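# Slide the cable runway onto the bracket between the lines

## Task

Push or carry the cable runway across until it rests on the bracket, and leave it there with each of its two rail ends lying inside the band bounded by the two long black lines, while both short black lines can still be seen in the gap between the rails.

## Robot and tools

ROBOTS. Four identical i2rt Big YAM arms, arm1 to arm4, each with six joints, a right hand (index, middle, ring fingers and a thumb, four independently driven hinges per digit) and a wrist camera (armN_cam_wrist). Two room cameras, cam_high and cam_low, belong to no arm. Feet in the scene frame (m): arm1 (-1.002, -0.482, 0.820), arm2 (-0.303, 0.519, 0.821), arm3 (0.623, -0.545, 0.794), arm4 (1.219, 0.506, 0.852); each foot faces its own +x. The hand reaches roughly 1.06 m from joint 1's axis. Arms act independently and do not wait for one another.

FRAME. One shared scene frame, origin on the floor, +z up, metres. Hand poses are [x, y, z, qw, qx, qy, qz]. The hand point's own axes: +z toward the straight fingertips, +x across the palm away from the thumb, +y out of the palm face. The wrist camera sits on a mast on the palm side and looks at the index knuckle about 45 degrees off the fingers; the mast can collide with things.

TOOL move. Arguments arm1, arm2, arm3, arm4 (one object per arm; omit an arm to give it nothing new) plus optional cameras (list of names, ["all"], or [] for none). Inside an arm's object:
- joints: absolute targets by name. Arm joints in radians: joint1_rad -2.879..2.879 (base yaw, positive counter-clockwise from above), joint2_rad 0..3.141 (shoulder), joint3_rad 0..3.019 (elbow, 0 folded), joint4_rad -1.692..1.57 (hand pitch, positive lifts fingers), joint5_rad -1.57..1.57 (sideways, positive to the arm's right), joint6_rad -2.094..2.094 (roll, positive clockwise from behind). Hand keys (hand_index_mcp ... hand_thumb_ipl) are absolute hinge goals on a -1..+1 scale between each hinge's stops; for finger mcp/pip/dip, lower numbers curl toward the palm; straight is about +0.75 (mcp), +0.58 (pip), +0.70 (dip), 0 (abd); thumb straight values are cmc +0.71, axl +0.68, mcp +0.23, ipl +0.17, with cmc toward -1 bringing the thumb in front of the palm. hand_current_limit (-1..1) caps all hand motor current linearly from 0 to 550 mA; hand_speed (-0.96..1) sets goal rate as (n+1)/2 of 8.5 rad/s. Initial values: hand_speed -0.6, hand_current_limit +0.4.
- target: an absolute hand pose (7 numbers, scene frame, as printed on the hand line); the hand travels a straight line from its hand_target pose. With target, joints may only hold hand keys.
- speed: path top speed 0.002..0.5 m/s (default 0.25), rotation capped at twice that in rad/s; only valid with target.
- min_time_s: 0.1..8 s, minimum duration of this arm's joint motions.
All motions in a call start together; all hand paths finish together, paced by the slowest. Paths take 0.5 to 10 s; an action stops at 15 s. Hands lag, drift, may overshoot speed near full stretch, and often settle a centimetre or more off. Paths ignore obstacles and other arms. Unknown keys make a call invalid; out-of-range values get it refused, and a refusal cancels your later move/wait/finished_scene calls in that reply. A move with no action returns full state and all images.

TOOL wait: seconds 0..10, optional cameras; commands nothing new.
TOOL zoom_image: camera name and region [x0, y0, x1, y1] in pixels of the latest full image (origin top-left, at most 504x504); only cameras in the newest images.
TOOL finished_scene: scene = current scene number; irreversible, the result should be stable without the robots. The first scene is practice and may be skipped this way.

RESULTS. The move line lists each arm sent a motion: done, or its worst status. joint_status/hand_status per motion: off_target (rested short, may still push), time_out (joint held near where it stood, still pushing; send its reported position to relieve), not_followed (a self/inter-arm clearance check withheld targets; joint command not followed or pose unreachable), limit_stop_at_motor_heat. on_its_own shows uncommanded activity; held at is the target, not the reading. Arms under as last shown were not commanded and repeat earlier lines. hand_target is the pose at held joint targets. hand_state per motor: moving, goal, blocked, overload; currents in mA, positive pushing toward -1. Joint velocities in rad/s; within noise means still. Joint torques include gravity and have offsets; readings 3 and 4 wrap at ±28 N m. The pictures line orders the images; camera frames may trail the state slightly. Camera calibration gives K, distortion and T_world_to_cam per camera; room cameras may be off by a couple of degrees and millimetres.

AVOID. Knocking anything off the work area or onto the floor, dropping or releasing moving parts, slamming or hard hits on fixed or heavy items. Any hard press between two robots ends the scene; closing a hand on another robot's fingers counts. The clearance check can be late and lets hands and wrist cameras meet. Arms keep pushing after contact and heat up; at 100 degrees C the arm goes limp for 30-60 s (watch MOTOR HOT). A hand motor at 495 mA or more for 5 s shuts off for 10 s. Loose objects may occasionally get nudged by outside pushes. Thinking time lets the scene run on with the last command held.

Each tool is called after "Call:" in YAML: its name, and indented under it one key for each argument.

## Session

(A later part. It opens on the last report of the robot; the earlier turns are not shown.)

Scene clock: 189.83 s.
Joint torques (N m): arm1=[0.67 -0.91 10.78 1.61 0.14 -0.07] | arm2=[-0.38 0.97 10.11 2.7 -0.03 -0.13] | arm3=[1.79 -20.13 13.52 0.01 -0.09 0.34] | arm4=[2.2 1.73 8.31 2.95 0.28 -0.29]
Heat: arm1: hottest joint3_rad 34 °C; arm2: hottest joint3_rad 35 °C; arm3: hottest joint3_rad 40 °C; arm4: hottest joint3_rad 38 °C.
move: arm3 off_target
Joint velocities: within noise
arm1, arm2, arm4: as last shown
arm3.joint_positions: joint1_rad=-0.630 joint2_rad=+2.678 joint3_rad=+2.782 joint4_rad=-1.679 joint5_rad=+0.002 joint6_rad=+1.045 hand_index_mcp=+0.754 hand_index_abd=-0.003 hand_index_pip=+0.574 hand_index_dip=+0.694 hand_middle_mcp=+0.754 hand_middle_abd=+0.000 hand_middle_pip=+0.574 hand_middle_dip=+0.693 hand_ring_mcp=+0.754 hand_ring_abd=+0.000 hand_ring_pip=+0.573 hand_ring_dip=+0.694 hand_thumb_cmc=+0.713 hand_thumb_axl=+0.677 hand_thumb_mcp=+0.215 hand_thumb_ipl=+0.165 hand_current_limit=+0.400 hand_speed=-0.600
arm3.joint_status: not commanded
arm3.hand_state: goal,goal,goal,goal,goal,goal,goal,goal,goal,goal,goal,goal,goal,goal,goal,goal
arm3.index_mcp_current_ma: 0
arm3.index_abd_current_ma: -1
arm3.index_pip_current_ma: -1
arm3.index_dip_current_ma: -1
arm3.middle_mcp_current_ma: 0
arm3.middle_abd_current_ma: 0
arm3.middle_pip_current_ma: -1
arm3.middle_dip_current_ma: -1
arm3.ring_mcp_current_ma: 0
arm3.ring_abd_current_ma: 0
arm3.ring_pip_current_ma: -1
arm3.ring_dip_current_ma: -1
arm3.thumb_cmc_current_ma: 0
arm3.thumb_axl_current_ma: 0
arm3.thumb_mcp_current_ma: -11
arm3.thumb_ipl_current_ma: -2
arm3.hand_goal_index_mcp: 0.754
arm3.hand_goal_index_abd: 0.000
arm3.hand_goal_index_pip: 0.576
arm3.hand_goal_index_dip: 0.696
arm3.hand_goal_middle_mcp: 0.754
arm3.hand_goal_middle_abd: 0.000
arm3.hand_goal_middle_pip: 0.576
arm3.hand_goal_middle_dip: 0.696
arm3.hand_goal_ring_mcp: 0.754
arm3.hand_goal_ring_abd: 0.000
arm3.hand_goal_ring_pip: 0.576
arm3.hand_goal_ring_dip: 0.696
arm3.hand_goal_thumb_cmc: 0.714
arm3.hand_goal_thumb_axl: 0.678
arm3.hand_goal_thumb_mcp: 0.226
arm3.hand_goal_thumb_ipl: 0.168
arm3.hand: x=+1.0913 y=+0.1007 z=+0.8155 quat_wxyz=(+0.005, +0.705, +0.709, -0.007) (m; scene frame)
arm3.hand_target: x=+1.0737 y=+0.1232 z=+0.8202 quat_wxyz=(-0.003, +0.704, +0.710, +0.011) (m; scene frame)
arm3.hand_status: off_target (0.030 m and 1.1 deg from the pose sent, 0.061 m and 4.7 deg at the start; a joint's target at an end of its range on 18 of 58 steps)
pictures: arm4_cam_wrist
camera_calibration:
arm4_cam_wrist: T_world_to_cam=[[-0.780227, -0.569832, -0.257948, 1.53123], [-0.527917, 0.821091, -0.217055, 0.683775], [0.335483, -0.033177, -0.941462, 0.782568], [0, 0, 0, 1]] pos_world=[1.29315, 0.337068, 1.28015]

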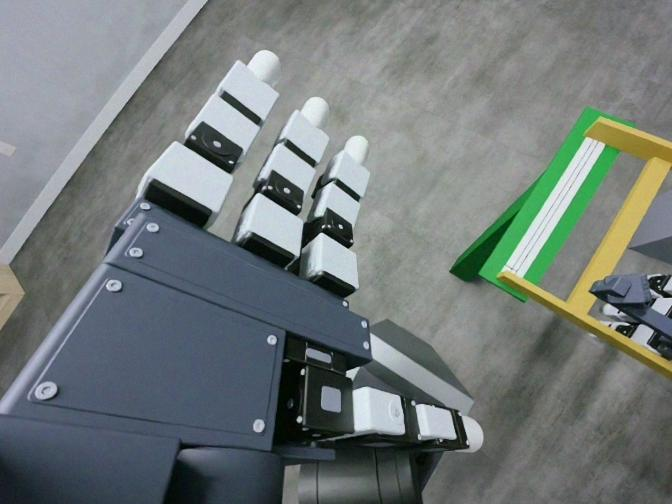

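Call:
move:
  arm3: {"target": [1.06, 0.04, 0.84, 0, 0.7071, 0.7071, 0], "speed": 0.1}

Call:
move:
  arm3: {"target": [1.05, 0.0, 1.05, 0, 0.7071, 0.7071, 0], "speed": 0.2}

Call:
move:
  arm3: {"target": [0.983, -0.43, 1.077, 0.002, 0.968, 0.251, 0.02], "speed": 0.4}
  cameras: ["arm4_cam_wrist", "cam_high"]

Call:
zoom_image:
  camera: "arm4_cam_wrist"
  region: [470, 90, 672, 350]

Scene clock: 193.00 s.
Joint torques (N m): arm1=[0.62 -0.85 10.78 1.61 0.14 -0.08] | arm2=[-0.67 0.97 10.14 2.88 0 -0.16] | arm3=[-1.08 -20.72 7.57 0.38 0.09 -0.13] | arm4=[2.37 2.2 8.28 2.96 0.28 -0.3]
Heat: arm1: hottest joint3_rad 34 °C; arm2: hottest joint3_rad 35 °C; arm3: hottest joint3_rad 40 °C; arm4: hottest joint2_rad 37 °C.
move: arm3 done
Joint velocities: within noise
arm1.joint_positions: joint1_rad=+0.166 joint2_rad=+0.624 joint3_rad=+1.324 joint4_rad=-1.143 joint5_rad=+0.019 joint6_rad=+1.116 hand_index_mcp=+0.755 hand_index_abd=+0.001 hand_index_pip=+0.577 hand_index_dip=+0.696 hand_middle_mcp=+0.755 hand_middle_abd=+0.001 hand_middle_pip=+0.577 hand_middle_dip=+0.696 hand_ring_mcp=+0.755 hand_ring_abd=+0.000 hand_ring_pip=+0.577 hand_ring_dip=+0.696 hand_thumb_cmc=+0.715 hand_thumb_axl=+0.677 hand_thumb_mcp=+0.226 hand_thumb_ipl=+0.168 hand_current_limit=+0.400 hand_speed=-0.600
arm1.joint_status: not commanded
arm1.hand_state: goal,goal,goal,goal,goal,goal,goal,goal,goal,goal,goal,goal,goal,goal,goal,goal
arm1.index_mcp_current_ma: 1
arm1.index_abd_current_ma: 0
arm1.index_pip_current_ma: 1
arm1.index_dip_current_ma: 0
arm1.middle_mcp_current_ma: 1
arm1.middle_abd_current_ma: 0
arm1.middle_pip_current_ma: 1
arm1.middle_dip_current_ma: 0
arm1.ring_mcp_current_ma: 1
arm1.ring_abd_current_ma: 0
arm1.ring_pip_current_ma: 1
arm1.ring_dip_current_ma: 0
arm1.thumb_cmc_current_ma: 1
arm1.thumb_axl_current_ma: -1
arm1.thumb_mcp_current_ma: 0
arm1.thumb_ipl_current_ma: 0
arm1.hand_goal_index_mcp: 0.754
arm1.hand_goal_index_abd: 0.000
arm1.hand_goal_index_pip: 0.576
arm1.hand_goal_index_dip: 0.696
arm1.hand_goal_middle_mcp: 0.754
arm1.hand_goal_middle_abd: 0.000
arm1.hand_goal_middle_pip: 0.576
arm1.hand_goal_middle_dip: 0.696
arm1.hand_goal_ring_mcp: 0.754
arm1.hand_goal_ring_abd: 0.000
arm1.hand_goal_ring_pip: 0.576
arm1.hand_goal_ring_dip: 0.696
arm1.hand_goal_thumb_cmc: 0.714
arm1.hand_goal_thumb_axl: 0.678
arm1.hand_goal_thumb_mcp: 0.226
arm1.hand_goal_thumb_ipl: 0.168
arm1.hand: x=-0.9125 y=-0.2064 z=+1.3835 quat_wxyz=(-0.280, +0.450, +0.715, +0.456) (m; scene frame)
arm1.hand_target: x=-0.9124 y=-0.2099 z=+1.3967 quat_wxyz=(-0.286, +0.446, +0.709, +0.466) (m; scene frame)
arm1.hand_status: not commanded
arm2.joint_positions: joint1_rad=-0.055 joint2_rad=+0.612 joint3_rad=+1.317 joint4_rad=-1.234 joint5_rad=-0.014 joint6_rad=+1.159 hand_index_mcp=+0.754 hand_index_abd=+0.000 hand_index_pip=+0.577 hand_index_dip=+0.696 hand_middle_mcp=+0.754 hand_middle_abd=+0.001 hand_middle_pip=+0.577 hand_middle_dip=+0.696 hand_ring_mcp=+0.754 hand_ring_abd=+0.000 hand_ring_pip=+0.577 hand_ring_dip=+0.696 hand_thumb_cmc=+0.714 hand_thumb_axl=+0.677 hand_thumb_mcp=+0.226 hand_thumb_ipl=+0.168 hand_current_limit=+0.400 hand_speed=-0.600
arm2.joint_status: not commanded
arm2.hand_state: goal,goal,goal,goal,goal,goal,goal,goal,goal,goal,goal,goal,goal,goal,goal,goal
arm2.index_mcp_current_ma: 0
arm2.index_abd_current_ma: 1
arm2.index_pip_current_ma: 2
arm2.index_dip_current_ma: 0
arm2.middle_mcp_current_ma: 0
arm2.middle_abd_current_ma: 1
arm2.middle_pip_current_ma: 2
arm2.middle_dip_current_ma: 0
arm2.ring_mcp_current_ma: 0
arm2.ring_abd_current_ma: 1
arm2.ring_pip_current_ma: 2
arm2.ring_dip_current_ma: 0
arm2.thumb_cmc_current_ma: 1
arm2.thumb_axl_current_ma: -3
arm2.thumb_mcp_current_ma: -1
arm2.thumb_ipl_current_ma: -1
arm2.hand_goal_index_mcp: 0.754
arm2.hand_goal_index_abd: 0.000
arm2.hand_goal_index_pip: 0.576
arm2.hand_goal_index_dip: 0.696
arm2.hand_goal_middle_mcp: 0.754
arm2.hand_goal_middle_abd: 0.000
arm2.hand_goal_middle_pip: 0.576
arm2.hand_goal_middle_dip: 0.696
arm2.hand_goal_ring_mcp: 0.754
arm2.hand_goal_ring_abd: 0.000
arm2.hand_goal_ring_pip: 0.576
arm2.hand_goal_ring_dip: 0.696
arm2.hand_goal_thumb_cmc: 0.714
arm2.hand_goal_thumb_axl: 0.678
arm2.hand_goal_thumb_mcp: 0.226
arm2.hand_goal_thumb_ipl: 0.168
arm2.hand: x=-0.4305 y=+0.2754 z=+1.3591 quat_wxyz=(+0.437, +0.684, -0.532, +0.241) (m; scene frame)
arm2.hand_target: x=-0.4301 y=+0.2780 z=+1.3702 quat_wxyz=(+0.446, +0.679, -0.528, +0.246) (m; scene frame)
arm2.hand_status: not commanded
arm3.joint_positions: joint1_rad=-0.627 joint2_rad=+2.303 joint3_rad=+2.120 joint4_rad=-1.389 joint5_rad=-0.004 joint6_rad=+1.059 hand_index_mcp=+0.754 hand_index_abd=-0.003 hand_index_pip=+0.574 hand_index_dip=+0.694 hand_middle_mcp=+0.754 hand_middle_abd=+0.000 hand_middle_pip=+0.574 hand_middle_dip=+0.693 hand_ring_mcp=+0.754 hand_ring_abd=+0.000 hand_ring_pip=+0.573 hand_ring_dip=+0.694 hand_thumb_cmc=+0.713 hand_thumb_axl=+0.677 hand_thumb_mcp=+0.215 hand_thumb_ipl=+0.165 hand_current_limit=+0.400 hand_speed=-0.600
arm3.joint_status: not commanded
arm3.hand_state: goal,goal,goal,goal,goal,goal,goal,goal,goal,goal,goal,goal,goal,goal,goal,goal
arm3.index_mcp_current_ma: 0
arm3.index_abd_current_ma: -1
arm3.index_pip_current_ma: -1
arm3.index_dip_current_ma: -1
arm3.middle_mcp_current_ma: 0
arm3.middle_abd_current_ma: 0
arm3.middle_pip_current_ma: -1
arm3.middle_dip_current_ma: -1
arm3.ring_mcp_current_ma: 0
arm3.ring_abd_current_ma: 0
arm3.ring_pip_current_ma: -1
arm3.ring_dip_current_ma: -1
arm3.thumb_cmc_current_ma: 0
arm3.thumb_axl_current_ma: 0
arm3.thumb_mcp_current_ma: -11
arm3.thumb_ipl_current_ma: -2
arm3.hand_goal_index_mcp: 0.754
arm3.hand_goal_index_abd: 0.000
arm3.hand_goal_index_pip: 0.576
arm3.hand_goal_index_dip: 0.696
arm3.hand_goal_middle_mcp: 0.754
arm3.hand_goal_middle_abd: 0.000
arm3.hand_goal_middle_pip: 0.576
arm3.hand_goal_middle_dip: 0.696
arm3.hand_goal_ring_mcp: 0.754
arm3.hand_goal_ring_abd: 0.000
arm3.hand_goal_ring_pip: 0.576
arm3.hand_goal_ring_dip: 0.696
arm3.hand_goal_thumb_cmc: 0.714
arm3.hand_goal_thumb_axl: 0.678
arm3.hand_goal_thumb_mcp: 0.226
arm3.hand_goal_thumb_ipl: 0.168
arm3.hand: x=+1.0543 y=+0.0415 z=+0.8344 quat_wxyz=(+0.002, +0.709, +0.706, -0.007) (m; scene frame)
arm3.hand_target: x=+1.0600 y=+0.0399 z=+0.8400 quat_wxyz=(+0.000, +0.707, +0.707, +0.000) (m; scene frame)
arm3.hand_status: done (0.008 m and 0.8 deg from the pose sent, 0.073 m and 1.1 deg at the start)
arm4.joint_positions: joint1_rad=+0.724 joint2_rad=+0.185 joint3_rad=+0.553 joint4_rad=-0.860 joint5_rad=+0.047 joint6_rad=+1.044 hand_index_mcp=+0.756 hand_index_abd=+0.002 hand_index_pip=+0.199 hand_index_dip=+0.687 hand_middle_mcp=+0.756 hand_middle_abd=+0.002 hand_middle_pip=+0.199 hand_middle_dip=+0.687 hand_ring_mcp=+0.756 hand_ring_abd=+0.002 hand_ring_pip=+0.199 hand_ring_dip=+0.688 hand_thumb_cmc=+0.715 hand_thumb_axl=+0.677 hand_thumb_mcp=+0.223 hand_thumb_ipl=+0.168 hand_current_limit=+0.750 hand_speed=-0.850
arm4.joint_status: not commanded
arm4.hand_state: goal,goal,goal,goal,goal,goal,goal,goal,goal,goal,goal,goal,goal,goal,goal,goal
arm4.index_mcp_current_ma: 0
arm4.index_abd_current_ma: 0
arm4.index_pip_current_ma: 0
arm4.index_dip_current_ma: 0
arm4.middle_mcp_current_ma: 0
arm4.middle_abd_current_ma: 0
arm4.middle_pip_current_ma: 0
arm4.middle_dip_current_ma: 0
arm4.ring_mcp_current_ma: 0
arm4.ring_abd_current_ma: 0
arm4.ring_pip_current_ma: 0
arm4.ring_dip_current_ma: 0
arm4.thumb_cmc_current_ma: 0
arm4.thumb_axl_current_ma: 0
arm4.thumb_mcp_current_ma: 0
arm4.thumb_ipl_current_ma: 0
arm4.hand_goal_index_mcp: 0.754
arm4.hand_goal_index_abd: 0.000
arm4.hand_goal_index_pip: 0.200
arm4.hand_goal_index_dip: 0.690
arm4.hand_goal_middle_mcp: 0.754
arm4.hand_goal_middle_abd: 0.000
arm4.hand_goal_middle_pip: 0.200
arm4.hand_goal_middle_dip: 0.690
arm4.hand_goal_ring_mcp: 0.754
arm4.hand_goal_ring_abd: 0.000
arm4.hand_goal_ring_pip: 0.200
arm4.hand_goal_ring_dip: 0.690
arm4.hand_goal_thumb_cmc: 0.714
arm4.hand_goal_thumb_axl: 0.678
arm4.hand_goal_thumb_mcp: 0.226
arm4.hand_goal_thumb_ipl: 0.168
arm4.hand: x=+1.3358 y=+0.2740 z=+1.1630 quat_wxyz=(+0.321, +0.850, -0.102, +0.405) (m; scene frame)
arm4.hand_target: x=+1.3398 y=+0.2751 z=+1.1698 quat_wxyz=(+0.326, +0.844, -0.093, +0.415) (m; scene frame)
arm4.hand_status: not commanded
pictures: none

Scene clock: 194.80 s.
Joint torques (N m): arm1=[0.62 -0.85 10.77 1.61 0.15 -0.07] | arm2=[-0.56 0.85 10.07 2.8 0 -0.16] | arm3=[-1.2 -17.38 11.47 -0.02 0.25 -0.17] | arm4=[2.78 2.26 8.34 2.86 0.24 -0.32]
Heat: arm1: hottest joint3_rad 34 °C; arm2: hottest joint3_rad 35 °C; arm3: hottest joint3_rad 41 °C; arm4: hottest joint2_rad 37 °C.
move: arm3 off_target
Joint velocities: within noise
arm1, arm2, arm4: as last shown
arm3.joint_positions: joint1_rad=-0.641 joint2_rad=+2.060 joint3_rad=+2.220 joint4_rad=-1.676 joint5_rad=+0.004 joint6_rad=+1.033 hand_index_mcp=+0.754 hand_index_abd=-0.003 hand_index_pip=+0.574 hand_index_dip=+0.694 hand_middle_mcp=+0.754 hand_middle_abd=+0.000 hand_middle_pip=+0.574 hand_middle_dip=+0.693 hand_ring_mcp=+0.754 hand_ring_abd=+0.000 hand_ring_pip=+0.573 hand_ring_dip=+0.694 hand_thumb_cmc=+0.713 hand_thumb_axl=+0.677 hand_thumb_mcp=+0.215 hand_thumb_ipl=+0.165 hand_current_limit=+0.400 hand_speed=-0.600
arm3.joint_status: not commanded
arm3.hand_state: goal,goal,goal,goal,goal,goal,goal,goal,goal,goal,goal,goal,goal,goal,goal,goal
arm3.index_mcp_current_ma: 0
arm3.index_abd_current_ma: -1
arm3.index_pip_current_ma: -1
arm3.index_dip_current_ma: -1
arm3.middle_mcp_current_ma: 0
arm3.middle_abd_current_ma: 0
arm3.middle_pip_current_ma: -1
arm3.middle_dip_current_ma: -1
arm3.ring_mcp_current_ma: 0
arm3.ring_abd_current_ma: 0
arm3.ring_pip_current_ma: -1
arm3.ring_dip_current_ma: -1
arm3.thumb_cmc_current_ma: 0
arm3.thumb_axl_current_ma: 0
arm3.thumb_mcp_current_ma: -11
arm3.thumb_ipl_current_ma: -2
arm3.hand_goal_index_mcp: 0.754
arm3.hand_goal_index_abd: 0.000
arm3.hand_goal_index_pip: 0.576
arm3.hand_goal_index_dip: 0.696
arm3.hand_goal_middle_mcp: 0.754
arm3.hand_goal_middle_abd: 0.000
arm3.hand_goal_middle_pip: 0.576
arm3.hand_goal_middle_dip: 0.696
arm3.hand_goal_ring_mcp: 0.754
arm3.hand_goal_ring_abd: 0.000
arm3.hand_goal_ring_pip: 0.576
arm3.hand_goal_ring_dip: 0.696
arm3.hand_goal_thumb_cmc: 0.714
arm3.hand_goal_thumb_axl: 0.678
arm3.hand_goal_thumb_mcp: 0.226
arm3.hand_goal_thumb_ipl: 0.168
arm3.hand: x=+1.0394 y=-0.0040 z=+1.0342 quat_wxyz=(-0.002, +0.704, +0.709, +0.022) (m; scene frame)
arm3.hand_target: x=+1.0494 y=-0.0010 z=+1.0494 quat_wxyz=(-0.004, +0.703, +0.710, +0.038) (m; scene frame)
arm3.hand_status: off_target (0.019 m and 2.6 deg from the pose sent, 0.220 m and 0.8 deg at the start; a joint's target at an end of its range on 28 of 54 steps)
pictures: none

Scene clock: 197.00 s.
Joint torques (N m): arm1=[0.62 -0.85 10.78 1.61 0.15 -0.08] | arm2=[-0.15 1.14 10.07 2.74 0 -0.15] | arm3=[-0.79 -8.76 7.84 -0.02 0.09 0.12] | arm4=[2.55 2.49 8.32 2.96 0.3 -0.29]
Heat: arm1: hottest joint3_rad 34 °C; arm2: hottest joint3_rad 35 °C; arm3: hottest joint3_rad 40 °C; arm4: hottest joint2_rad 37 °C.
move: arm3 done
Joint velocities: within noise
arm1, arm2, arm4: as last shown
arm3.joint_positions: joint1_rad=-1.143 joint2_rad=+1.335 joint3_rad=+1.387 joint4_rad=-1.568 joint5_rad=+0.006 joint6_rad=+1.584 hand_index_mcp=+0.754 hand_index_abd=-0.003 hand_index_pip=+0.574 hand_index_dip=+0.694 hand_middle_mcp=+0.754 hand_middle_abd=+0.000 hand_middle_pip=+0.574 hand_middle_dip=+0.693 hand_ring_mcp=+0.754 hand_ring_abd=+0.000 hand_ring_pip=+0.573 hand_ring_dip=+0.694 hand_thumb_cmc=+0.713 hand_thumb_axl=+0.677 hand_thumb_mcp=+0.215 hand_thumb_ipl=+0.165 hand_current_limit=+0.400 hand_speed=-0.600
arm3.joint_status: not commanded
arm3.hand_state: goal,goal,goal,goal,goal,goal,goal,goal,goal,goal,goal,goal,goal,goal,goal,goal
arm3.index_mcp_current_ma: 0
arm3.index_abd_current_ma: -1
arm3.index_pip_current_ma: -1
arm3.index_dip_current_ma: -1
arm3.middle_mcp_current_ma: 0
arm3.middle_abd_current_ma: 0
arm3.middle_pip_current_ma: -1
arm3.middle_dip_current_ma: -1
arm3.ring_mcp_current_ma: 0
arm3.ring_abd_current_ma: 0
arm3.ring_pip_current_ma: -1
arm3.ring_dip_current_ma: -1
arm3.thumb_cmc_current_ma: 0
arm3.thumb_axl_current_ma: 0
arm3.thumb_mcp_current_ma: -11
arm3.thumb_ipl_current_ma: -2
arm3.hand_goal_index_mcp: 0.754
arm3.hand_goal_index_abd: 0.000
arm3.hand_goal_index_pip: 0.576
arm3.hand_goal_index_dip: 0.696
arm3.hand_goal_middle_mcp: 0.754
arm3.hand_goal_middle_abd: 0.000
arm3.hand_goal_middle_pip: 0.576
arm3.hand_goal_middle_dip: 0.696
arm3.hand_goal_ring_mcp: 0.754
arm3.hand_goal_ring_abd: 0.000
arm3.hand_goal_ring_pip: 0.576
arm3.hand_goal_ring_dip: 0.696
arm3.hand_goal_thumb_cmc: 0.714
arm3.hand_goal_thumb_axl: 0.678
arm3.hand_goal_thumb_mcp: 0.226
arm3.hand_goal_thumb_ipl: 0.168
arm3.hand: x=+0.9864 y=-0.4255 z=+1.0779 quat_wxyz=(+0.001, +0.965, +0.260, +0.024) (m; scene frame)
arm3.hand_target: x=+0.9830 y=-0.4299 z=+1.0770 quat_wxyz=(+0.002, +0.968, +0.251, +0.020) (m; scene frame)
arm3.hand_status: done (0.006 m and 1.2 deg from the pose sent, 0.432 m and 61.3 deg at the start)
pictures: arm4_cam_wrist, cam_high
camera_calibration:
arm4_cam_wrist: T_world_to_cam=[[-0.780227, -0.569832, -0.257948, 1.53123], [-0.527917, 0.821091, -0.217055, 0.683775], [0.335483, -0.033177, -0.941462, 0.782568], [0, 0, 0, 1]] pos_world=[1.29315, 0.337068, 1.28015]

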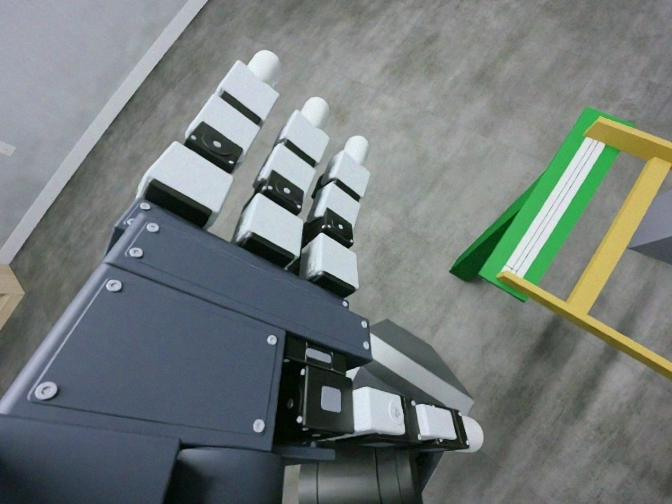

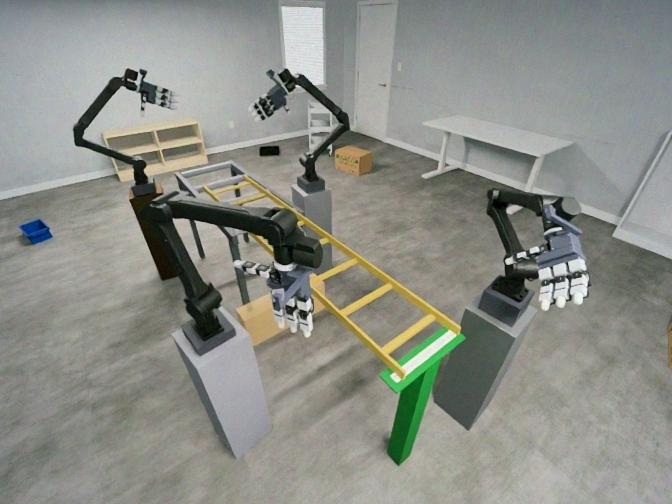

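Scaled by 1.938 from the camera's 672x504 image, which has a finer 960x720 frame.

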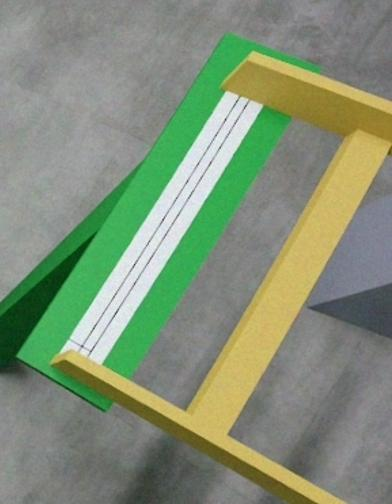

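Call:
move:
  arm4: {"target": [1.05, 0.06, 1.1, 0, 0.7071, -0.7071, 0], "speed": 0.4, "joints": {"hand_index_pip": 0.576, "hand_middle_pip": 0.576, "hand_ring_pip": 0.576, "hand_index_dip": 0.696, "hand_middle_dip": 0.696, "hand_ring_dip": 0.696}}

Call:
move:
  arm4: {"target": [0.92, 0.04, 0.98, 0, 0.7071, -0.7071, 0], "speed": 0.25}
  cameras: ["arm4_cam_wrist", "cam_high"]

Scene clock: 200.37 s.
Joint torques (N m): arm1=[0.62 -0.91 10.78 1.61 0.14 -0.08] | arm2=[-0.5 1.08 10.14 2.74 0.02 -0.14] | arm3=[-0.85 -8.7 7.83 -0.02 0.09 0.12] | arm4=[0.56 -12.92 10.97 -0.28 0.2 -0.07]
Heat: arm1: hottest joint3_rad 34 °C; arm2: hottest joint3_rad 35 °C; arm3: hottest joint3_rad 40 °C; arm4: hottest joint2_rad 37 °C.
move: arm4 off_target
Joint velocities: within noise
arm1, arm2, arm3: as last shown
arm4.joint_positions: joint1_rad=-0.271 joint2_rad=+1.575 joint3_rad=+1.491 joint4_rad=-1.528 joint5_rad=+0.004 joint6_rad=+1.390 hand_index_mcp=+0.755 hand_index_abd=+0.002 hand_index_pip=+0.574 hand_index_dip=+0.693 hand_middle_mcp=+0.754 hand_middle_abd=+0.002 hand_middle_pip=+0.574 hand_middle_dip=+0.693 hand_ring_mcp=+0.754 hand_ring_abd=+0.002 hand_ring_pip=+0.573 hand_ring_dip=+0.694 hand_thumb_cmc=+0.715 hand_thumb_axl=+0.677 hand_thumb_mcp=+0.223 hand_thumb_ipl=+0.168 hand_current_limit=+0.750 hand_speed=-0.850
arm4.joint_status: all done
arm4.hand_state: goal,goal,goal,goal,goal,goal,goal,goal,goal,goal,goal,goal,goal,goal,goal,goal
arm4.index_mcp_current_ma: 0
arm4.index_abd_current_ma: 0
arm4.index_pip_current_ma: 0
arm4.index_dip_current_ma: 0
arm4.middle_mcp_current_ma: 0
arm4.middle_abd_current_ma: 0
arm4.middle_pip_current_ma: 0
arm4.middle_dip_current_ma: 0
arm4.ring_mcp_current_ma: 0
arm4.ring_abd_current_ma: 0
arm4.ring_pip_current_ma: 0
arm4.ring_dip_current_ma: 0
arm4.thumb_cmc_current_ma: 0
arm4.thumb_axl_current_ma: 0
arm4.thumb_mcp_current_ma: 0
arm4.thumb_ipl_current_ma: 0
arm4.hand_goal_index_mcp: 0.754
arm4.hand_goal_index_abd: 0.000
arm4.hand_goal_index_pip: 0.576
arm4.hand_goal_index_dip: 0.696
arm4.hand_goal_middle_mcp: 0.754
arm4.hand_goal_middle_abd: 0.000
arm4.hand_goal_middle_pip: 0.576
arm4.hand_goal_middle_dip: 0.696
arm4.hand_goal_ring_mcp: 0.754
arm4.hand_goal_ring_abd: 0.000
arm4.hand_goal_ring_pip: 0.576
arm4.hand_goal_ring_dip: 0.696
arm4.hand_goal_thumb_cmc: 0.714
arm4.hand_goal_thumb_axl: 0.678
arm4.hand_goal_thumb_mcp: 0.226
arm4.hand_goal_thumb_ipl: 0.168
arm4.hand: x=+1.0577 y=+0.0721 z=+1.0825 quat_wxyz=(-0.016, +0.714, -0.700, -0.011) (m; scene frame)
arm4.hand_target: x=+1.0502 y=+0.0610 z=+1.0998 quat_wxyz=(+0.000, +0.707, -0.707, +0.000) (m; scene frame)
arm4.hand_status: off_target (0.023 m and 2.6 deg from the pose sent, 0.363 m and 95.4 deg at the start)
pictures: none

Scene clock: 201.97 s.
Joint torques (N m): arm1=[0.62 -0.85 10.77 1.61 0.14 -0.07] | arm2=[-0.38 1.03 10.1 2.78 -0.01 -0.15] | arm3=[-0.85 -8.64 7.83 -0.02 0.09 0.12] | arm4=[0.73 -15.97 8.24 0.61 0.18 -0.19]
Heat: arm1: hottest joint3_rad 34 °C; arm2: hottest joint3_rad 35 °C; arm3: hottest joint3_rad 40 °C; arm4: hottest joint2_rad 37 °C.
move: arm4 off_target
Joint velocities: within noise
arm1, arm2, arm3: as last shown
arm4.joint_positions: joint1_rad=-0.512 joint2_rad=+1.780 joint3_rad=+1.469 joint4_rad=-1.286 joint5_rad=+0.005 joint6_rad=+1.171 hand_index_mcp=+0.754 hand_index_abd=+0.002 hand_index_pip=+0.574 hand_index_dip=+0.693 hand_middle_mcp=+0.754 hand_middle_abd=+0.002 hand_middle_pip=+0.574 hand_middle_dip=+0.693 hand_ring_mcp=+0.754 hand_ring_abd=+0.002 hand_ring_pip=+0.573 hand_ring_dip=+0.694 hand_thumb_cmc=+0.715 hand_thumb_axl=+0.677 hand_thumb_mcp=+0.223 hand_thumb_ipl=+0.168 hand_current_limit=+0.750 hand_speed=-0.850
arm4.joint_status: not commanded
arm4.hand_state: goal,goal,goal,goal,goal,goal,goal,goal,goal,goal,goal,goal,goal,goal,goal,goal
arm4.index_mcp_current_ma: 0
arm4.index_abd_current_ma: 0
arm4.index_pip_current_ma: 0
arm4.index_dip_current_ma: 0
arm4.middle_mcp_current_ma: 0
arm4.middle_abd_current_ma: 0
arm4.middle_pip_current_ma: 0
arm4.middle_dip_current_ma: 0
arm4.ring_mcp_current_ma: 0
arm4.ring_abd_current_ma: 0
arm4.ring_pip_current_ma: 0
arm4.ring_dip_current_ma: 0
arm4.thumb_cmc_current_ma: 0
arm4.thumb_axl_current_ma: 0
arm4.thumb_mcp_current_ma: 0
arm4.thumb_ipl_current_ma: 0
arm4.hand_goal_index_mcp: 0.754
arm4.hand_goal_index_abd: 0.000
arm4.hand_goal_index_pip: 0.576
arm4.hand_goal_index_dip: 0.696
arm4.hand_goal_middle_mcp: 0.754
arm4.hand_goal_middle_abd: 0.000
arm4.hand_goal_middle_pip: 0.576
arm4.hand_goal_middle_dip: 0.696
arm4.hand_goal_ring_mcp: 0.754
arm4.hand_goal_ring_abd: 0.000
arm4.hand_goal_ring_pip: 0.576
arm4.hand_goal_ring_dip: 0.696
arm4.hand_goal_thumb_cmc: 0.714
arm4.hand_goal_thumb_axl: 0.678
arm4.hand_goal_thumb_mcp: 0.226
arm4.hand_goal_thumb_ipl: 0.168
arm4.hand: x=+0.9275 y=+0.0474 z=+0.9748 quat_wxyz=(-0.011, +0.707, -0.708, -0.004) (m; scene frame)
arm4.hand_target: x=+0.9201 y=+0.0403 z=+0.9800 quat_wxyz=(+0.000, +0.707, -0.707, +0.000) (m; scene frame)
arm4.hand_status: off_target (0.012 m and 1.4 deg from the pose sent, 0.175 m and 2.5 deg at the start)
pictures: arm4_cam_wrist, cam_high
camera_calibration:
arm4_cam_wrist: T_world_to_cam=[[-0.65807, 0.752716, 0.0190454, 0.588953], [0.500781, 0.418643, 0.757599, -1.27157], [0.562284, 0.508091, -0.652442, 0.217134], [0, 0, 0, 1]] pos_world=[0.902258, -0.021304, 1.09379]

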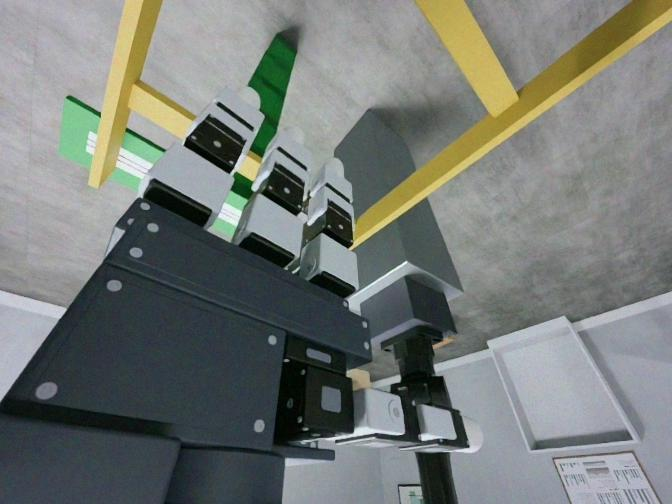

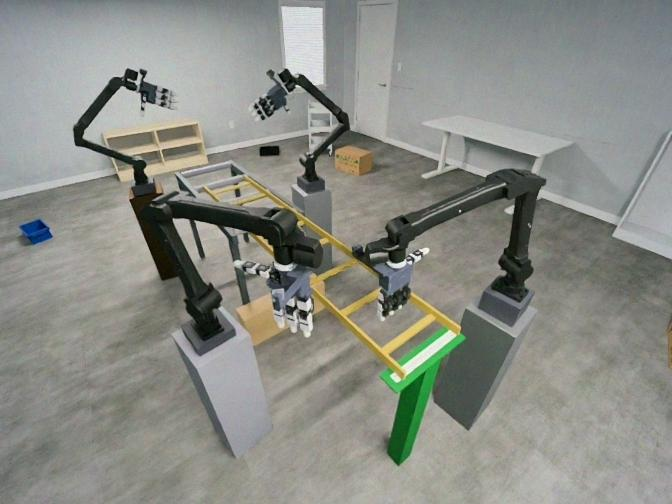

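Call:
move:
  arm4: {"target": [0.90, 0.035, 0.83, 0, 0.7071, -0.7071, 0], "speed": 0.2}
  cameras: ["arm4_cam_wrist", "arm3_cam_wrist", "cam_high"]

Call:
zoom_image:
  camera: "cam_high"
  region: [370, 300, 480, 400]

Scene clock: 203.73 s.
Joint torques (N m): arm1=[0.62 -0.85 10.78 1.61 0.14 -0.08] | arm2=[-0.67 0.79 10.13 2.81 0 -0.15] | arm3=[-0.91 -8.7 7.84 -0.01 0.09 0.12] | arm4=[0.09 -17.14 6.16 0.66 0.19 -0.21]
Heat: arm1: hottest joint3_rad 34 °C; arm2: hottest joint3_rad 35 °C; arm3: hottest joint3_rad 40 °C; arm4: hottest joint2_rad 37 °C.
move: arm4 done
Joint velocities: within noise
arm1, arm2, arm3: as last shown
arm4.joint_positions: joint1_rad=-0.538 joint2_rad=+1.981 joint3_rad=+1.355 joint4_rad=-0.954 joint5_rad=+0.005 joint6_rad=+1.139 hand_index_mcp=+0.754 hand_index_abd=+0.002 hand_index_pip=+0.574 hand_index_dip=+0.693 hand_middle_mcp=+0.754 hand_middle_abd=+0.002 hand_middle_pip=+0.574 hand_middle_dip=+0.693 hand_ring_mcp=+0.754 hand_ring_abd=+0.002 hand_ring_pip=+0.573 hand_ring_dip=+0.694 hand_thumb_cmc=+0.715 hand_thumb_axl=+0.677 hand_thumb_mcp=+0.223 hand_thumb_ipl=+0.168 hand_current_limit=+0.750 hand_speed=-0.850
arm4.joint_status: not commanded
arm4.hand_state: goal,goal,goal,goal,goal,goal,goal,goal,goal,goal,goal,goal,goal,goal,goal,goal
arm4.index_mcp_current_ma: 0
arm4.index_abd_current_ma: 0
arm4.index_pip_current_ma: 0
arm4.index_dip_current_ma: 0
arm4.middle_mcp_current_ma: 0
arm4.middle_abd_current_ma: 0
arm4.middle_pip_current_ma: 0
arm4.middle_dip_current_ma: 0
arm4.ring_mcp_current_ma: 0
arm4.ring_abd_current_ma: 0
arm4.ring_pip_current_ma: 0
arm4.ring_dip_current_ma: 0
arm4.thumb_cmc_current_ma: 0
arm4.thumb_axl_current_ma: 0
arm4.thumb_mcp_current_ma: 0
arm4.thumb_ipl_current_ma: 0
arm4.hand_goal_index_mcp: 0.754
arm4.hand_goal_index_abd: 0.000
arm4.hand_goal_index_pip: 0.576
arm4.hand_goal_index_dip: 0.696
arm4.hand_goal_middle_mcp: 0.754
arm4.hand_goal_middle_abd: 0.000
arm4.hand_goal_middle_pip: 0.576
arm4.hand_goal_middle_dip: 0.696
arm4.hand_goal_ring_mcp: 0.754
arm4.hand_goal_ring_abd: 0.000
arm4.hand_goal_ring_pip: 0.576
arm4.hand_goal_ring_dip: 0.696
arm4.hand_goal_thumb_cmc: 0.714
arm4.hand_goal_thumb_axl: 0.678
arm4.hand_goal_thumb_mcp: 0.226
arm4.hand_goal_thumb_ipl: 0.168
arm4.hand: x=+0.9084 y=+0.0352 z=+0.8313 quat_wxyz=(-0.004, +0.709, -0.705, -0.001) (m; scene frame)
arm4.hand_target: x=+0.9001 y=+0.0351 z=+0.8300 quat_wxyz=(+0.000, +0.707, -0.707, +0.000) (m; scene frame)
arm4.hand_status: done (0.009 m and 0.6 deg from the pose sent, 0.148 m and 1.4 deg at the start)
pictures: arm3_cam_wrist, arm4_cam_wrist, cam_high
camera_calibration:
arm3_cam_wrist: T_world_to_cam=[[-0.362018, -0.931722, 0.0289302, -0.0429004], [-0.658372, 0.277533, 0.699658, -0.0361825], [-0.659916, 0.234242, -0.713891, 1.64681], [0, 0, 0, 1]] pos_world=[1.0474, -0.415681, 1.2022]
arm4_cam_wrist: T_world_to_cam=[[-0.663073, 0.748459, 0.0119659, 0.598884], [0.502163, 0.432907, 0.748615, -1.14255], [0.555127, 0.502395, -0.662897, 0.155763], [0, 0, 0, 1]] pos_world=[0.884382, -0.0318767, 0.951419]

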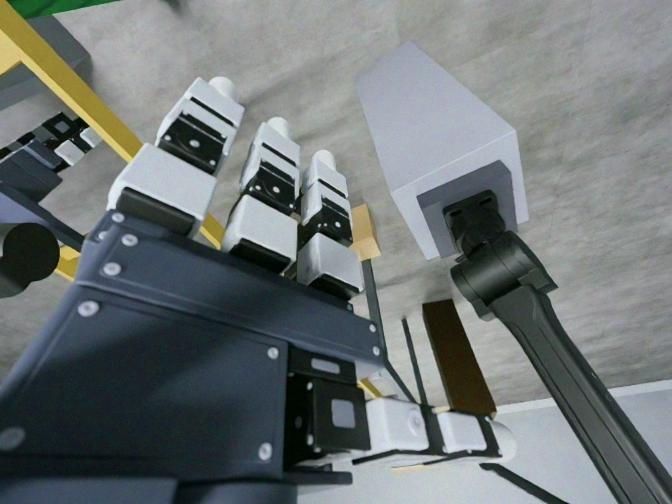

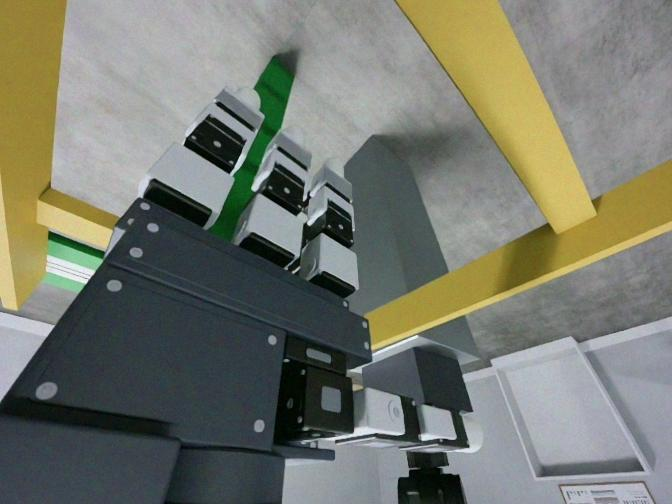

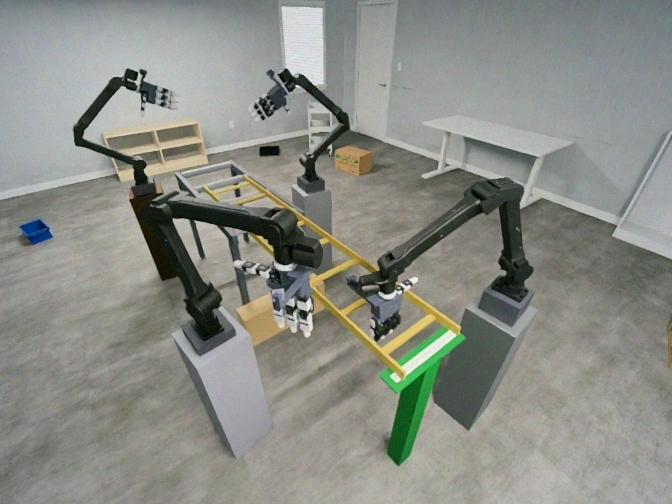

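Scaled by 4.582 from the camera's 672x504 image, which has a finer 960x720 frame.

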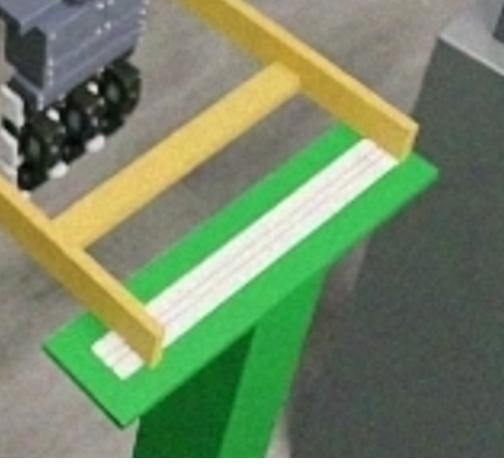

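Call:
move:
  arm4: {"target": [0.93, -0.01, 0.82, 0, 0.7071, -0.7071, 0], "speed": 0.1}

Call:
move:
  arm4: {"target": [0.93, -0.035, 0.82, 0, 0.7071, -0.7071, 0], "speed": 0.04}
  cameras: ["cam_high"]

Call:
zoom_image:
  camera: "cam_high"
  region: [370, 300, 480, 400]

Scene clock: 205.40 s.
Joint torques (N m): arm1=[0.62 -0.85 10.77 1.59 0.14 -0.08] | arm2=[-0.5 0.97 10.11 2.82 0 -0.17] | arm3=[-0.91 -8.76 7.84 -0.01 0.09 0.12] | arm4=[2.08 -17.32 8.76 -0.23 0.2 -0.07]
Heat: arm1: hottest joint3_rad 34 °C; arm2: hottest joint3_rad 35 °C; arm3: hottest joint3_rad 39 °C; arm4: hottest joint2_rad 37 °C.
move: arm4 off_target
Joint velocities: within noise
arm1, arm2, arm3: as last shown
arm4.joint_positions: joint1_rad=-0.476 joint2_rad=+2.050 joint3_rad=+1.416 joint4_rad=-0.961 joint5_rad=+0.005 joint6_rad=+1.202 hand_index_mcp=+0.754 hand_index_abd=+0.002 hand_index_pip=+0.574 hand_index_dip=+0.693 hand_middle_mcp=+0.754 hand_middle_abd=+0.002 hand_middle_pip=+0.574 hand_middle_dip=+0.693 hand_ring_mcp=+0.754 hand_ring_abd=+0.002 hand_ring_pip=+0.573 hand_ring_dip=+0.694 hand_thumb_cmc=+0.715 hand_thumb_axl=+0.677 hand_thumb_mcp=+0.223 hand_thumb_ipl=+0.168 hand_current_limit=+0.750 hand_speed=-0.850
arm4.joint_status: not commanded
arm4.hand_state: goal,goal,goal,goal,goal,goal,goal,goal,goal,goal,goal,goal,goal,goal,goal,goal
arm4.index_mcp_current_ma: 0
arm4.index_abd_current_ma: 0
arm4.index_pip_current_ma: 0
arm4.index_dip_current_ma: 0
arm4.middle_mcp_current_ma: 0
arm4.middle_abd_current_ma: 0
arm4.middle_pip_current_ma: 0
arm4.middle_dip_current_ma: 0
arm4.ring_mcp_current_ma: 0
arm4.ring_abd_current_ma: 0
arm4.ring_pip_current_ma: 0
arm4.ring_dip_current_ma: 0
arm4.thumb_cmc_current_ma: 0
arm4.thumb_axl_current_ma: 0
arm4.thumb_mcp_current_ma: 0
arm4.thumb_ipl_current_ma: 0
arm4.hand_goal_index_mcp: 0.754
arm4.hand_goal_index_abd: 0.000
arm4.hand_goal_index_pip: 0.576
arm4.hand_goal_index_dip: 0.696
arm4.hand_goal_middle_mcp: 0.754
arm4.hand_goal_middle_abd: 0.000
arm4.hand_goal_middle_pip: 0.576
arm4.hand_goal_middle_dip: 0.696
arm4.hand_goal_ring_mcp: 0.754
arm4.hand_goal_ring_abd: 0.000
arm4.hand_goal_ring_pip: 0.576
arm4.hand_goal_ring_dip: 0.696
arm4.hand_goal_thumb_cmc: 0.714
arm4.hand_goal_thumb_axl: 0.678
arm4.hand_goal_thumb_mcp: 0.226
arm4.hand_goal_thumb_ipl: 0.168
arm4.hand: x=+0.9337 y=+0.0072 z=+0.8136 quat_wxyz=(-0.011, +0.709, -0.706, -0.004) (m; scene frame)
arm4.hand_target: x=+0.9302 y=-0.0094 z=+0.8202 quat_wxyz=(+0.000, +0.707, -0.707, +0.000) (m; scene frame)
arm4.hand_status: off_target (0.019 m and 1.3 deg from the pose sent, 0.051 m and 0.6 deg at the start)
pictures: none

Scene clock: 206.60 s.
Joint torques (N m): arm1=[0.62 -0.85 10.78 1.61 0.14 -0.08] | arm2=[-0.56 0.73 10.14 2.82 0.01 -0.14] | arm3=[-0.91 -8.76 7.83 -0.02 0.09 0.12] | arm4=[2.43 -17.85 9.1 -0.2 0.21 -0.08]
Heat: arm1: hottest joint3_rad 34 °C; arm2: hottest joint3_rad 35 °C; arm3: hottest joint3_rad 39 °C; arm4: hottest joint2_rad 37 °C.
move: arm4 off_target
Joint velocities: within noise
arm1, arm2, arm3: as last shown
arm4.joint_positions: joint1_rad=-0.470 joint2_rad=+2.100 joint3_rad=+1.504 joint4_rad=-1.000 joint5_rad=+0.005 joint6_rad=+1.217 hand_index_mcp=+0.754 hand_index_abd=+0.002 hand_index_pip=+0.574 hand_index_dip=+0.693 hand_middle_mcp=+0.754 hand_middle_abd=+0.002 hand_middle_pip=+0.574 hand_middle_dip=+0.693 hand_ring_mcp=+0.754 hand_ring_abd=+0.002 hand_ring_pip=+0.573 hand_ring_dip=+0.694 hand_thumb_cmc=+0.715 hand_thumb_axl=+0.677 hand_thumb_mcp=+0.223 hand_thumb_ipl=+0.168 hand_current_limit=+0.750 hand_speed=-0.850
arm4.joint_status: not commanded
arm4.hand_state: goal,goal,goal,goal,goal,goal,goal,goal,goal,goal,goal,goal,goal,goal,goal,goal
arm4.index_mcp_current_ma: 0
arm4.index_abd_current_ma: 0
arm4.index_pip_current_ma: 0
arm4.index_dip_current_ma: 0
arm4.middle_mcp_current_ma: 0
arm4.middle_abd_current_ma: 0
arm4.middle_pip_current_ma: 0
arm4.middle_dip_current_ma: 0
arm4.ring_mcp_current_ma: 0
arm4.ring_abd_current_ma: 0
arm4.ring_pip_current_ma: 0
arm4.ring_dip_current_ma: 0
arm4.thumb_cmc_current_ma: 0
arm4.thumb_axl_current_ma: 0
arm4.thumb_mcp_current_ma: 0
arm4.thumb_ipl_current_ma: 0
arm4.hand_goal_index_mcp: 0.754
arm4.hand_goal_index_abd: 0.000
arm4.hand_goal_index_pip: 0.576
arm4.hand_goal_index_dip: 0.696
arm4.hand_goal_middle_mcp: 0.754
arm4.hand_goal_middle_abd: 0.000
arm4.hand_goal_middle_pip: 0.576
arm4.hand_goal_middle_dip: 0.696
arm4.hand_goal_ring_mcp: 0.754
arm4.hand_goal_ring_abd: 0.000
arm4.hand_goal_ring_pip: 0.576
arm4.hand_goal_ring_dip: 0.696
arm4.hand_goal_thumb_cmc: 0.714
arm4.hand_goal_thumb_axl: 0.678
arm4.hand_goal_thumb_mcp: 0.226
arm4.hand_goal_thumb_ipl: 0.168
arm4.hand: x=+0.9287 y=-0.0144 z=+0.8131 quat_wxyz=(-0.011, +0.705, -0.709, -0.005) (m; scene frame)
arm4.hand_target: x=+0.9305 y=-0.0344 z=+0.8203 quat_wxyz=(+0.000, +0.707, -0.707, +0.000) (m; scene frame)
arm4.hand_status: off_target (0.022 m and 1.5 deg from the pose sent, 0.043 m and 1.3 deg at the start)
pictures: cam_high

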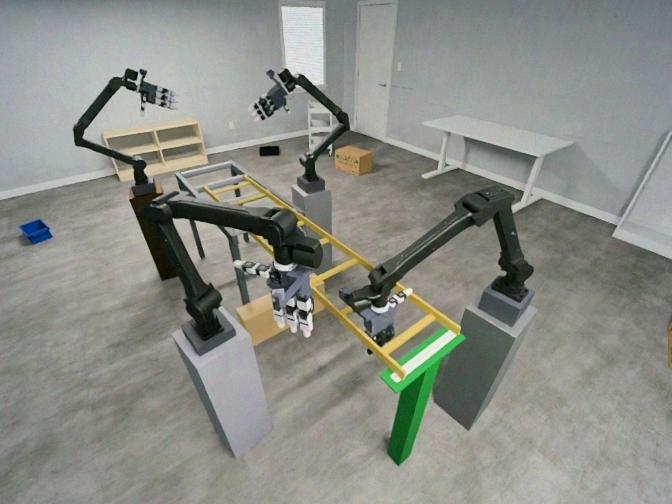

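Scaled by 4.582 from the camera's 672x504 image, which has a finer 960x720 frame.

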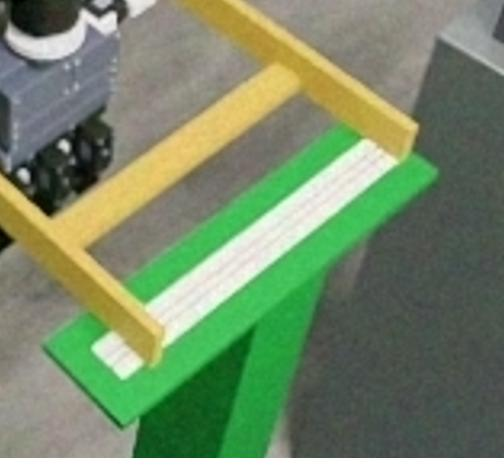

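Call:
move:
  arm4: {"target": [0.93, -0.045, 0.82, 0, 0.7071, -0.7071, 0], "speed": 0.03}

Call:
move:
  arm4: {"target": [0.93, -0.053, 0.82, 0, 0.7071, -0.7071, 0], "speed": 0.03}
  cameras: ["cam_high"]

Call:
zoom_image:
  camera: "cam_high"
  region: [370, 300, 480, 400]

Scene clock: 207.73 s.
Joint torques (N m): arm1=[0.62 -0.91 10.78 1.61 0.14 -0.08] | arm2=[-0.5 0.85 10.07 2.77 0 -0.14] | arm3=[-0.91 -8.7 7.83 -0.02 0.09 0.13] | arm4=[3.78 -17.9 9.65 0.31 0.12 -0.07]
Heat: arm1: hottest joint3_rad 34 °C; arm2: hottest joint3_rad 35 °C; arm3: hottest joint3_rad 39 °C; arm4: hottest joint2_rad 37 °C.
move: arm4 off_target
Joint velocities: within noise
arm1.joint_positions: joint1_rad=+0.166 joint2_rad=+0.624 joint3_rad=+1.324 joint4_rad=-1.143 joint5_rad=+0.019 joint6_rad=+1.116 hand_index_mcp=+0.755 hand_index_abd=+0.001 hand_index_pip=+0.577 hand_index_dip=+0.696 hand_middle_mcp=+0.755 hand_middle_abd=+0.001 hand_middle_pip=+0.577 hand_middle_dip=+0.696 hand_ring_mcp=+0.755 hand_ring_abd=+0.000 hand_ring_pip=+0.577 hand_ring_dip=+0.696 hand_thumb_cmc=+0.715 hand_thumb_axl=+0.677 hand_thumb_mcp=+0.226 hand_thumb_ipl=+0.168 hand_current_limit=+0.400 hand_speed=-0.600
arm1.joint_status: not commanded
arm1.hand_state: goal,goal,goal,goal,goal,goal,goal,goal,goal,goal,goal,goal,goal,goal,goal,goal
arm1.index_mcp_current_ma: 1
arm1.index_abd_current_ma: 0
arm1.index_pip_current_ma: 1
arm1.index_dip_current_ma: 0
arm1.middle_mcp_current_ma: 1
arm1.middle_abd_current_ma: 0
arm1.middle_pip_current_ma: 1
arm1.middle_dip_current_ma: 0
arm1.ring_mcp_current_ma: 1
arm1.ring_abd_current_ma: 0
arm1.ring_pip_current_ma: 1
arm1.ring_dip_current_ma: 0
arm1.thumb_cmc_current_ma: 1
arm1.thumb_axl_current_ma: -1
arm1.thumb_mcp_current_ma: 0
arm1.thumb_ipl_current_ma: 0
arm1.hand_goal_index_mcp: 0.754
arm1.hand_goal_index_abd: 0.000
arm1.hand_goal_index_pip: 0.576
arm1.hand_goal_index_dip: 0.696
arm1.hand_goal_middle_mcp: 0.754
arm1.hand_goal_middle_abd: 0.000
arm1.hand_goal_middle_pip: 0.576
arm1.hand_goal_middle_dip: 0.696
arm1.hand_goal_ring_mcp: 0.754
arm1.hand_goal_ring_abd: 0.000
arm1.hand_goal_ring_pip: 0.576
arm1.hand_goal_ring_dip: 0.696
arm1.hand_goal_thumb_cmc: 0.714
arm1.hand_goal_thumb_axl: 0.678
arm1.hand_goal_thumb_mcp: 0.226
arm1.hand_goal_thumb_ipl: 0.168
arm1.hand: x=-0.9125 y=-0.2064 z=+1.3835 quat_wxyz=(-0.280, +0.450, +0.715, +0.456) (m; scene frame)
arm1.hand_target: x=-0.9124 y=-0.2099 z=+1.3967 quat_wxyz=(-0.286, +0.446, +0.709, +0.466) (m; scene frame)
arm1.hand_status: not commanded
arm2.joint_positions: joint1_rad=-0.055 joint2_rad=+0.612 joint3_rad=+1.317 joint4_rad=-1.234 joint5_rad=-0.014 joint6_rad=+1.159 hand_index_mcp=+0.754 hand_index_abd=+0.000 hand_index_pip=+0.577 hand_index_dip=+0.696 hand_middle_mcp=+0.754 hand_middle_abd=+0.001 hand_middle_pip=+0.577 hand_middle_dip=+0.696 hand_ring_mcp=+0.754 hand_ring_abd=+0.000 hand_ring_pip=+0.577 hand_ring_dip=+0.696 hand_thumb_cmc=+0.714 hand_thumb_axl=+0.677 hand_thumb_mcp=+0.226 hand_thumb_ipl=+0.168 hand_current_limit=+0.400 hand_speed=-0.600
arm2.joint_status: not commanded
arm2.hand_state: goal,goal,goal,goal,goal,goal,goal,goal,goal,goal,goal,goal,goal,goal,goal,goal
arm2.index_mcp_current_ma: 0
arm2.index_abd_current_ma: 1
arm2.index_pip_current_ma: 2
arm2.index_dip_current_ma: 0
arm2.middle_mcp_current_ma: 0
arm2.middle_abd_current_ma: 1
arm2.middle_pip_current_ma: 2
arm2.middle_dip_current_ma: 0
arm2.ring_mcp_current_ma: 0
arm2.ring_abd_current_ma: 1
arm2.ring_pip_current_ma: 2
arm2.ring_dip_current_ma: 0
arm2.thumb_cmc_current_ma: 1
arm2.thumb_axl_current_ma: -3
arm2.thumb_mcp_current_ma: -1
arm2.thumb_ipl_current_ma: -1
arm2.hand_goal_index_mcp: 0.754
arm2.hand_goal_index_abd: 0.000
arm2.hand_goal_index_pip: 0.576
arm2.hand_goal_index_dip: 0.696
arm2.hand_goal_middle_mcp: 0.754
arm2.hand_goal_middle_abd: 0.000
arm2.hand_goal_middle_pip: 0.576
arm2.hand_goal_middle_dip: 0.696
arm2.hand_goal_ring_mcp: 0.754
arm2.hand_goal_ring_abd: 0.000
arm2.hand_goal_ring_pip: 0.576
arm2.hand_goal_ring_dip: 0.696
arm2.hand_goal_thumb_cmc: 0.714
arm2.hand_goal_thumb_axl: 0.678
arm2.hand_goal_thumb_mcp: 0.226
arm2.hand_goal_thumb_ipl: 0.168
arm2.hand: x=-0.4305 y=+0.2754 z=+1.3591 quat_wxyz=(+0.437, +0.684, -0.532, +0.241) (m; scene frame)
arm2.hand_target: x=-0.4301 y=+0.2780 z=+1.3702 quat_wxyz=(+0.446, +0.679, -0.528, +0.246) (m; scene frame)
arm2.hand_status: not commanded
arm3: as last shown
arm4.joint_positions: joint1_rad=-0.469 joint2_rad=+2.120 joint3_rad=+1.532 joint4_rad=-1.023 joint5_rad=+0.005 joint6_rad=+1.222 hand_index_mcp=+0.754 hand_index_abd=+0.002 hand_index_pip=+0.574 hand_index_dip=+0.693 hand_middle_mcp=+0.754 hand_middle_abd=+0.002 hand_middle_pip=+0.574 hand_middle_dip=+0.693 hand_ring_mcp=+0.754 hand_ring_abd=+0.002 hand_ring_pip=+0.573 hand_ring_dip=+0.694 hand_thumb_cmc=+0.715 hand_thumb_axl=+0.677 hand_thumb_mcp=+0.223 hand_thumb_ipl=+0.168 hand_current_limit=+0.750 hand_speed=-0.850
arm4.joint_status: not commanded
arm4.hand_state: goal,goal,goal,goal,goal,goal,goal,goal,goal,goal,goal,goal,goal,goal,goal,goal
arm4.index_mcp_current_ma: 0
arm4.index_abd_current_ma: 0
arm4.index_pip_current_ma: 0
arm4.index_dip_current_ma: 0
arm4.middle_mcp_current_ma: 0
arm4.middle_abd_current_ma: 0
arm4.middle_pip_current_ma: 0
arm4.middle_dip_current_ma: 0
arm4.ring_mcp_current_ma: 0
arm4.ring_abd_current_ma: 0
arm4.ring_pip_current_ma: 0
arm4.ring_dip_current_ma: 0
arm4.thumb_cmc_current_ma: 0
arm4.thumb_axl_current_ma: 0
arm4.thumb_mcp_current_ma: 0
arm4.thumb_ipl_current_ma: 0
arm4.hand_goal_index_mcp: 0.754
arm4.hand_goal_index_abd: 0.000
arm4.hand_goal_index_pip: 0.576
arm4.hand_goal_index_dip: 0.696
arm4.hand_goal_middle_mcp: 0.754
arm4.hand_goal_middle_abd: 0.000
arm4.hand_goal_middle_pip: 0.576
arm4.hand_goal_middle_dip: 0.696
arm4.hand_goal_ring_mcp: 0.754
arm4.hand_goal_ring_abd: 0.000
arm4.hand_goal_ring_pip: 0.576
arm4.hand_goal_ring_dip: 0.696
arm4.hand_goal_thumb_cmc: 0.714
arm4.hand_goal_thumb_axl: 0.678
arm4.hand_goal_thumb_mcp: 0.226
arm4.hand_goal_thumb_ipl: 0.168
arm4.hand: x=+0.9280 y=-0.0181 z=+0.8110 quat_wxyz=(-0.018, +0.704, -0.710, -0.008) (m; scene frame)
arm4.hand_target: x=+0.9307 y=-0.0440 z=+0.8205 quat_wxyz=(+0.000, +0.707, -0.707, +0.000) (m; scene frame)
arm4.hand_status: off_target (0.028 m and 2.3 deg from the pose sent, 0.031 m and 1.5 deg at the start)
pictures: none

Scene clock: 208.70 s.
Joint torques (N m): arm1=[0.62 -0.91 10.78 1.61 0.14 -0.08] | arm2=[-0.85 0.56 10.13 2.85 0 -0.14] | arm3=[-0.85 -8.7 7.83 -0.02 0.09 0.12] | arm4=[3.08 -17.79 10.45 0.49 0.08 -0.02]
Heat: arm1: hottest joint3_rad 34 °C; arm2: hottest joint3_rad 35 °C; arm3: hottest joint3_rad 39 °C; arm4: hottest joint2_rad 37 °C.
move: arm4 off_target
Joint velocities: within noise
arm1, arm2, arm3: as last shown
arm4.joint_positions: joint1_rad=-0.469 joint2_rad=+2.132 joint3_rad=+1.549 joint4_rad=-1.046 joint5_rad=+0.006 joint6_rad=+1.223 hand_index_mcp=+0.754 hand_index_abd=+0.002 hand_index_pip=+0.574 hand_index_dip=+0.693 hand_middle_mcp=+0.754 hand_middle_abd=+0.002 hand_middle_pip=+0.574 hand_middle_dip=+0.693 hand_ring_mcp=+0.754 hand_ring_abd=+0.002 hand_ring_pip=+0.573 hand_ring_dip=+0.694 hand_thumb_cmc=+0.715 hand_thumb_axl=+0.677 hand_thumb_mcp=+0.223 hand_thumb_ipl=+0.168 hand_current_limit=+0.750 hand_speed=-0.850
arm4.joint_status: not commanded
arm4.hand_state: goal,goal,goal,goal,goal,goal,goal,goal,goal,goal,goal,goal,goal,goal,goal,goal
arm4.index_mcp_current_ma: 0
arm4.index_abd_current_ma: 0
arm4.index_pip_current_ma: 0
arm4.index_dip_current_ma: 0
arm4.middle_mcp_current_ma: 0
arm4.middle_abd_current_ma: 0
arm4.middle_pip_current_ma: 0
arm4.middle_dip_current_ma: 0
arm4.ring_mcp_current_ma: 0
arm4.ring_abd_current_ma: 0
arm4.ring_pip_current_ma: 0
arm4.ring_dip_current_ma: 0
arm4.thumb_cmc_current_ma: 0
arm4.thumb_axl_current_ma: 0
arm4.thumb_mcp_current_ma: 0
arm4.thumb_ipl_current_ma: 0
arm4.hand_goal_index_mcp: 0.754
arm4.hand_goal_index_abd: 0.000
arm4.hand_goal_index_pip: 0.576
arm4.hand_goal_index_dip: 0.696
arm4.hand_goal_middle_mcp: 0.754
arm4.hand_goal_middle_abd: 0.000
arm4.hand_goal_middle_pip: 0.576
arm4.hand_goal_middle_dip: 0.696
arm4.hand_goal_ring_mcp: 0.754
arm4.hand_goal_ring_abd: 0.000
arm4.hand_goal_ring_pip: 0.576
arm4.hand_goal_ring_dip: 0.696
arm4.hand_goal_thumb_cmc: 0.714
arm4.hand_goal_thumb_axl: 0.678
arm4.hand_goal_thumb_mcp: 0.226
arm4.hand_goal_thumb_ipl: 0.168
arm4.hand: x=+0.9279 y=-0.0182 z=+0.8100 quat_wxyz=(-0.025, +0.703, -0.710, -0.012) (m; scene frame)
arm4.hand_target: x=+0.9312 y=-0.0514 z=+0.8211 quat_wxyz=(+0.000, +0.707, -0.707, +0.001) (m; scene frame)
arm4.hand_status: off_target (0.036 m and 3.3 deg from the pose sent, 0.036 m and 2.3 deg at the start)
pictures: cam_high

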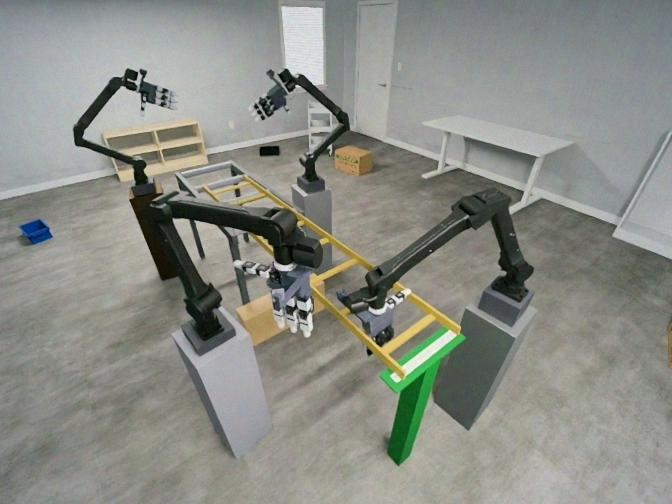

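Scaled by 4.582 from the camera's 672x504 image, which has a finer 960x720 frame.

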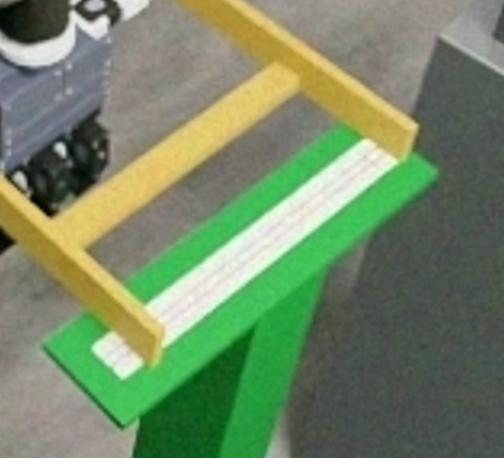

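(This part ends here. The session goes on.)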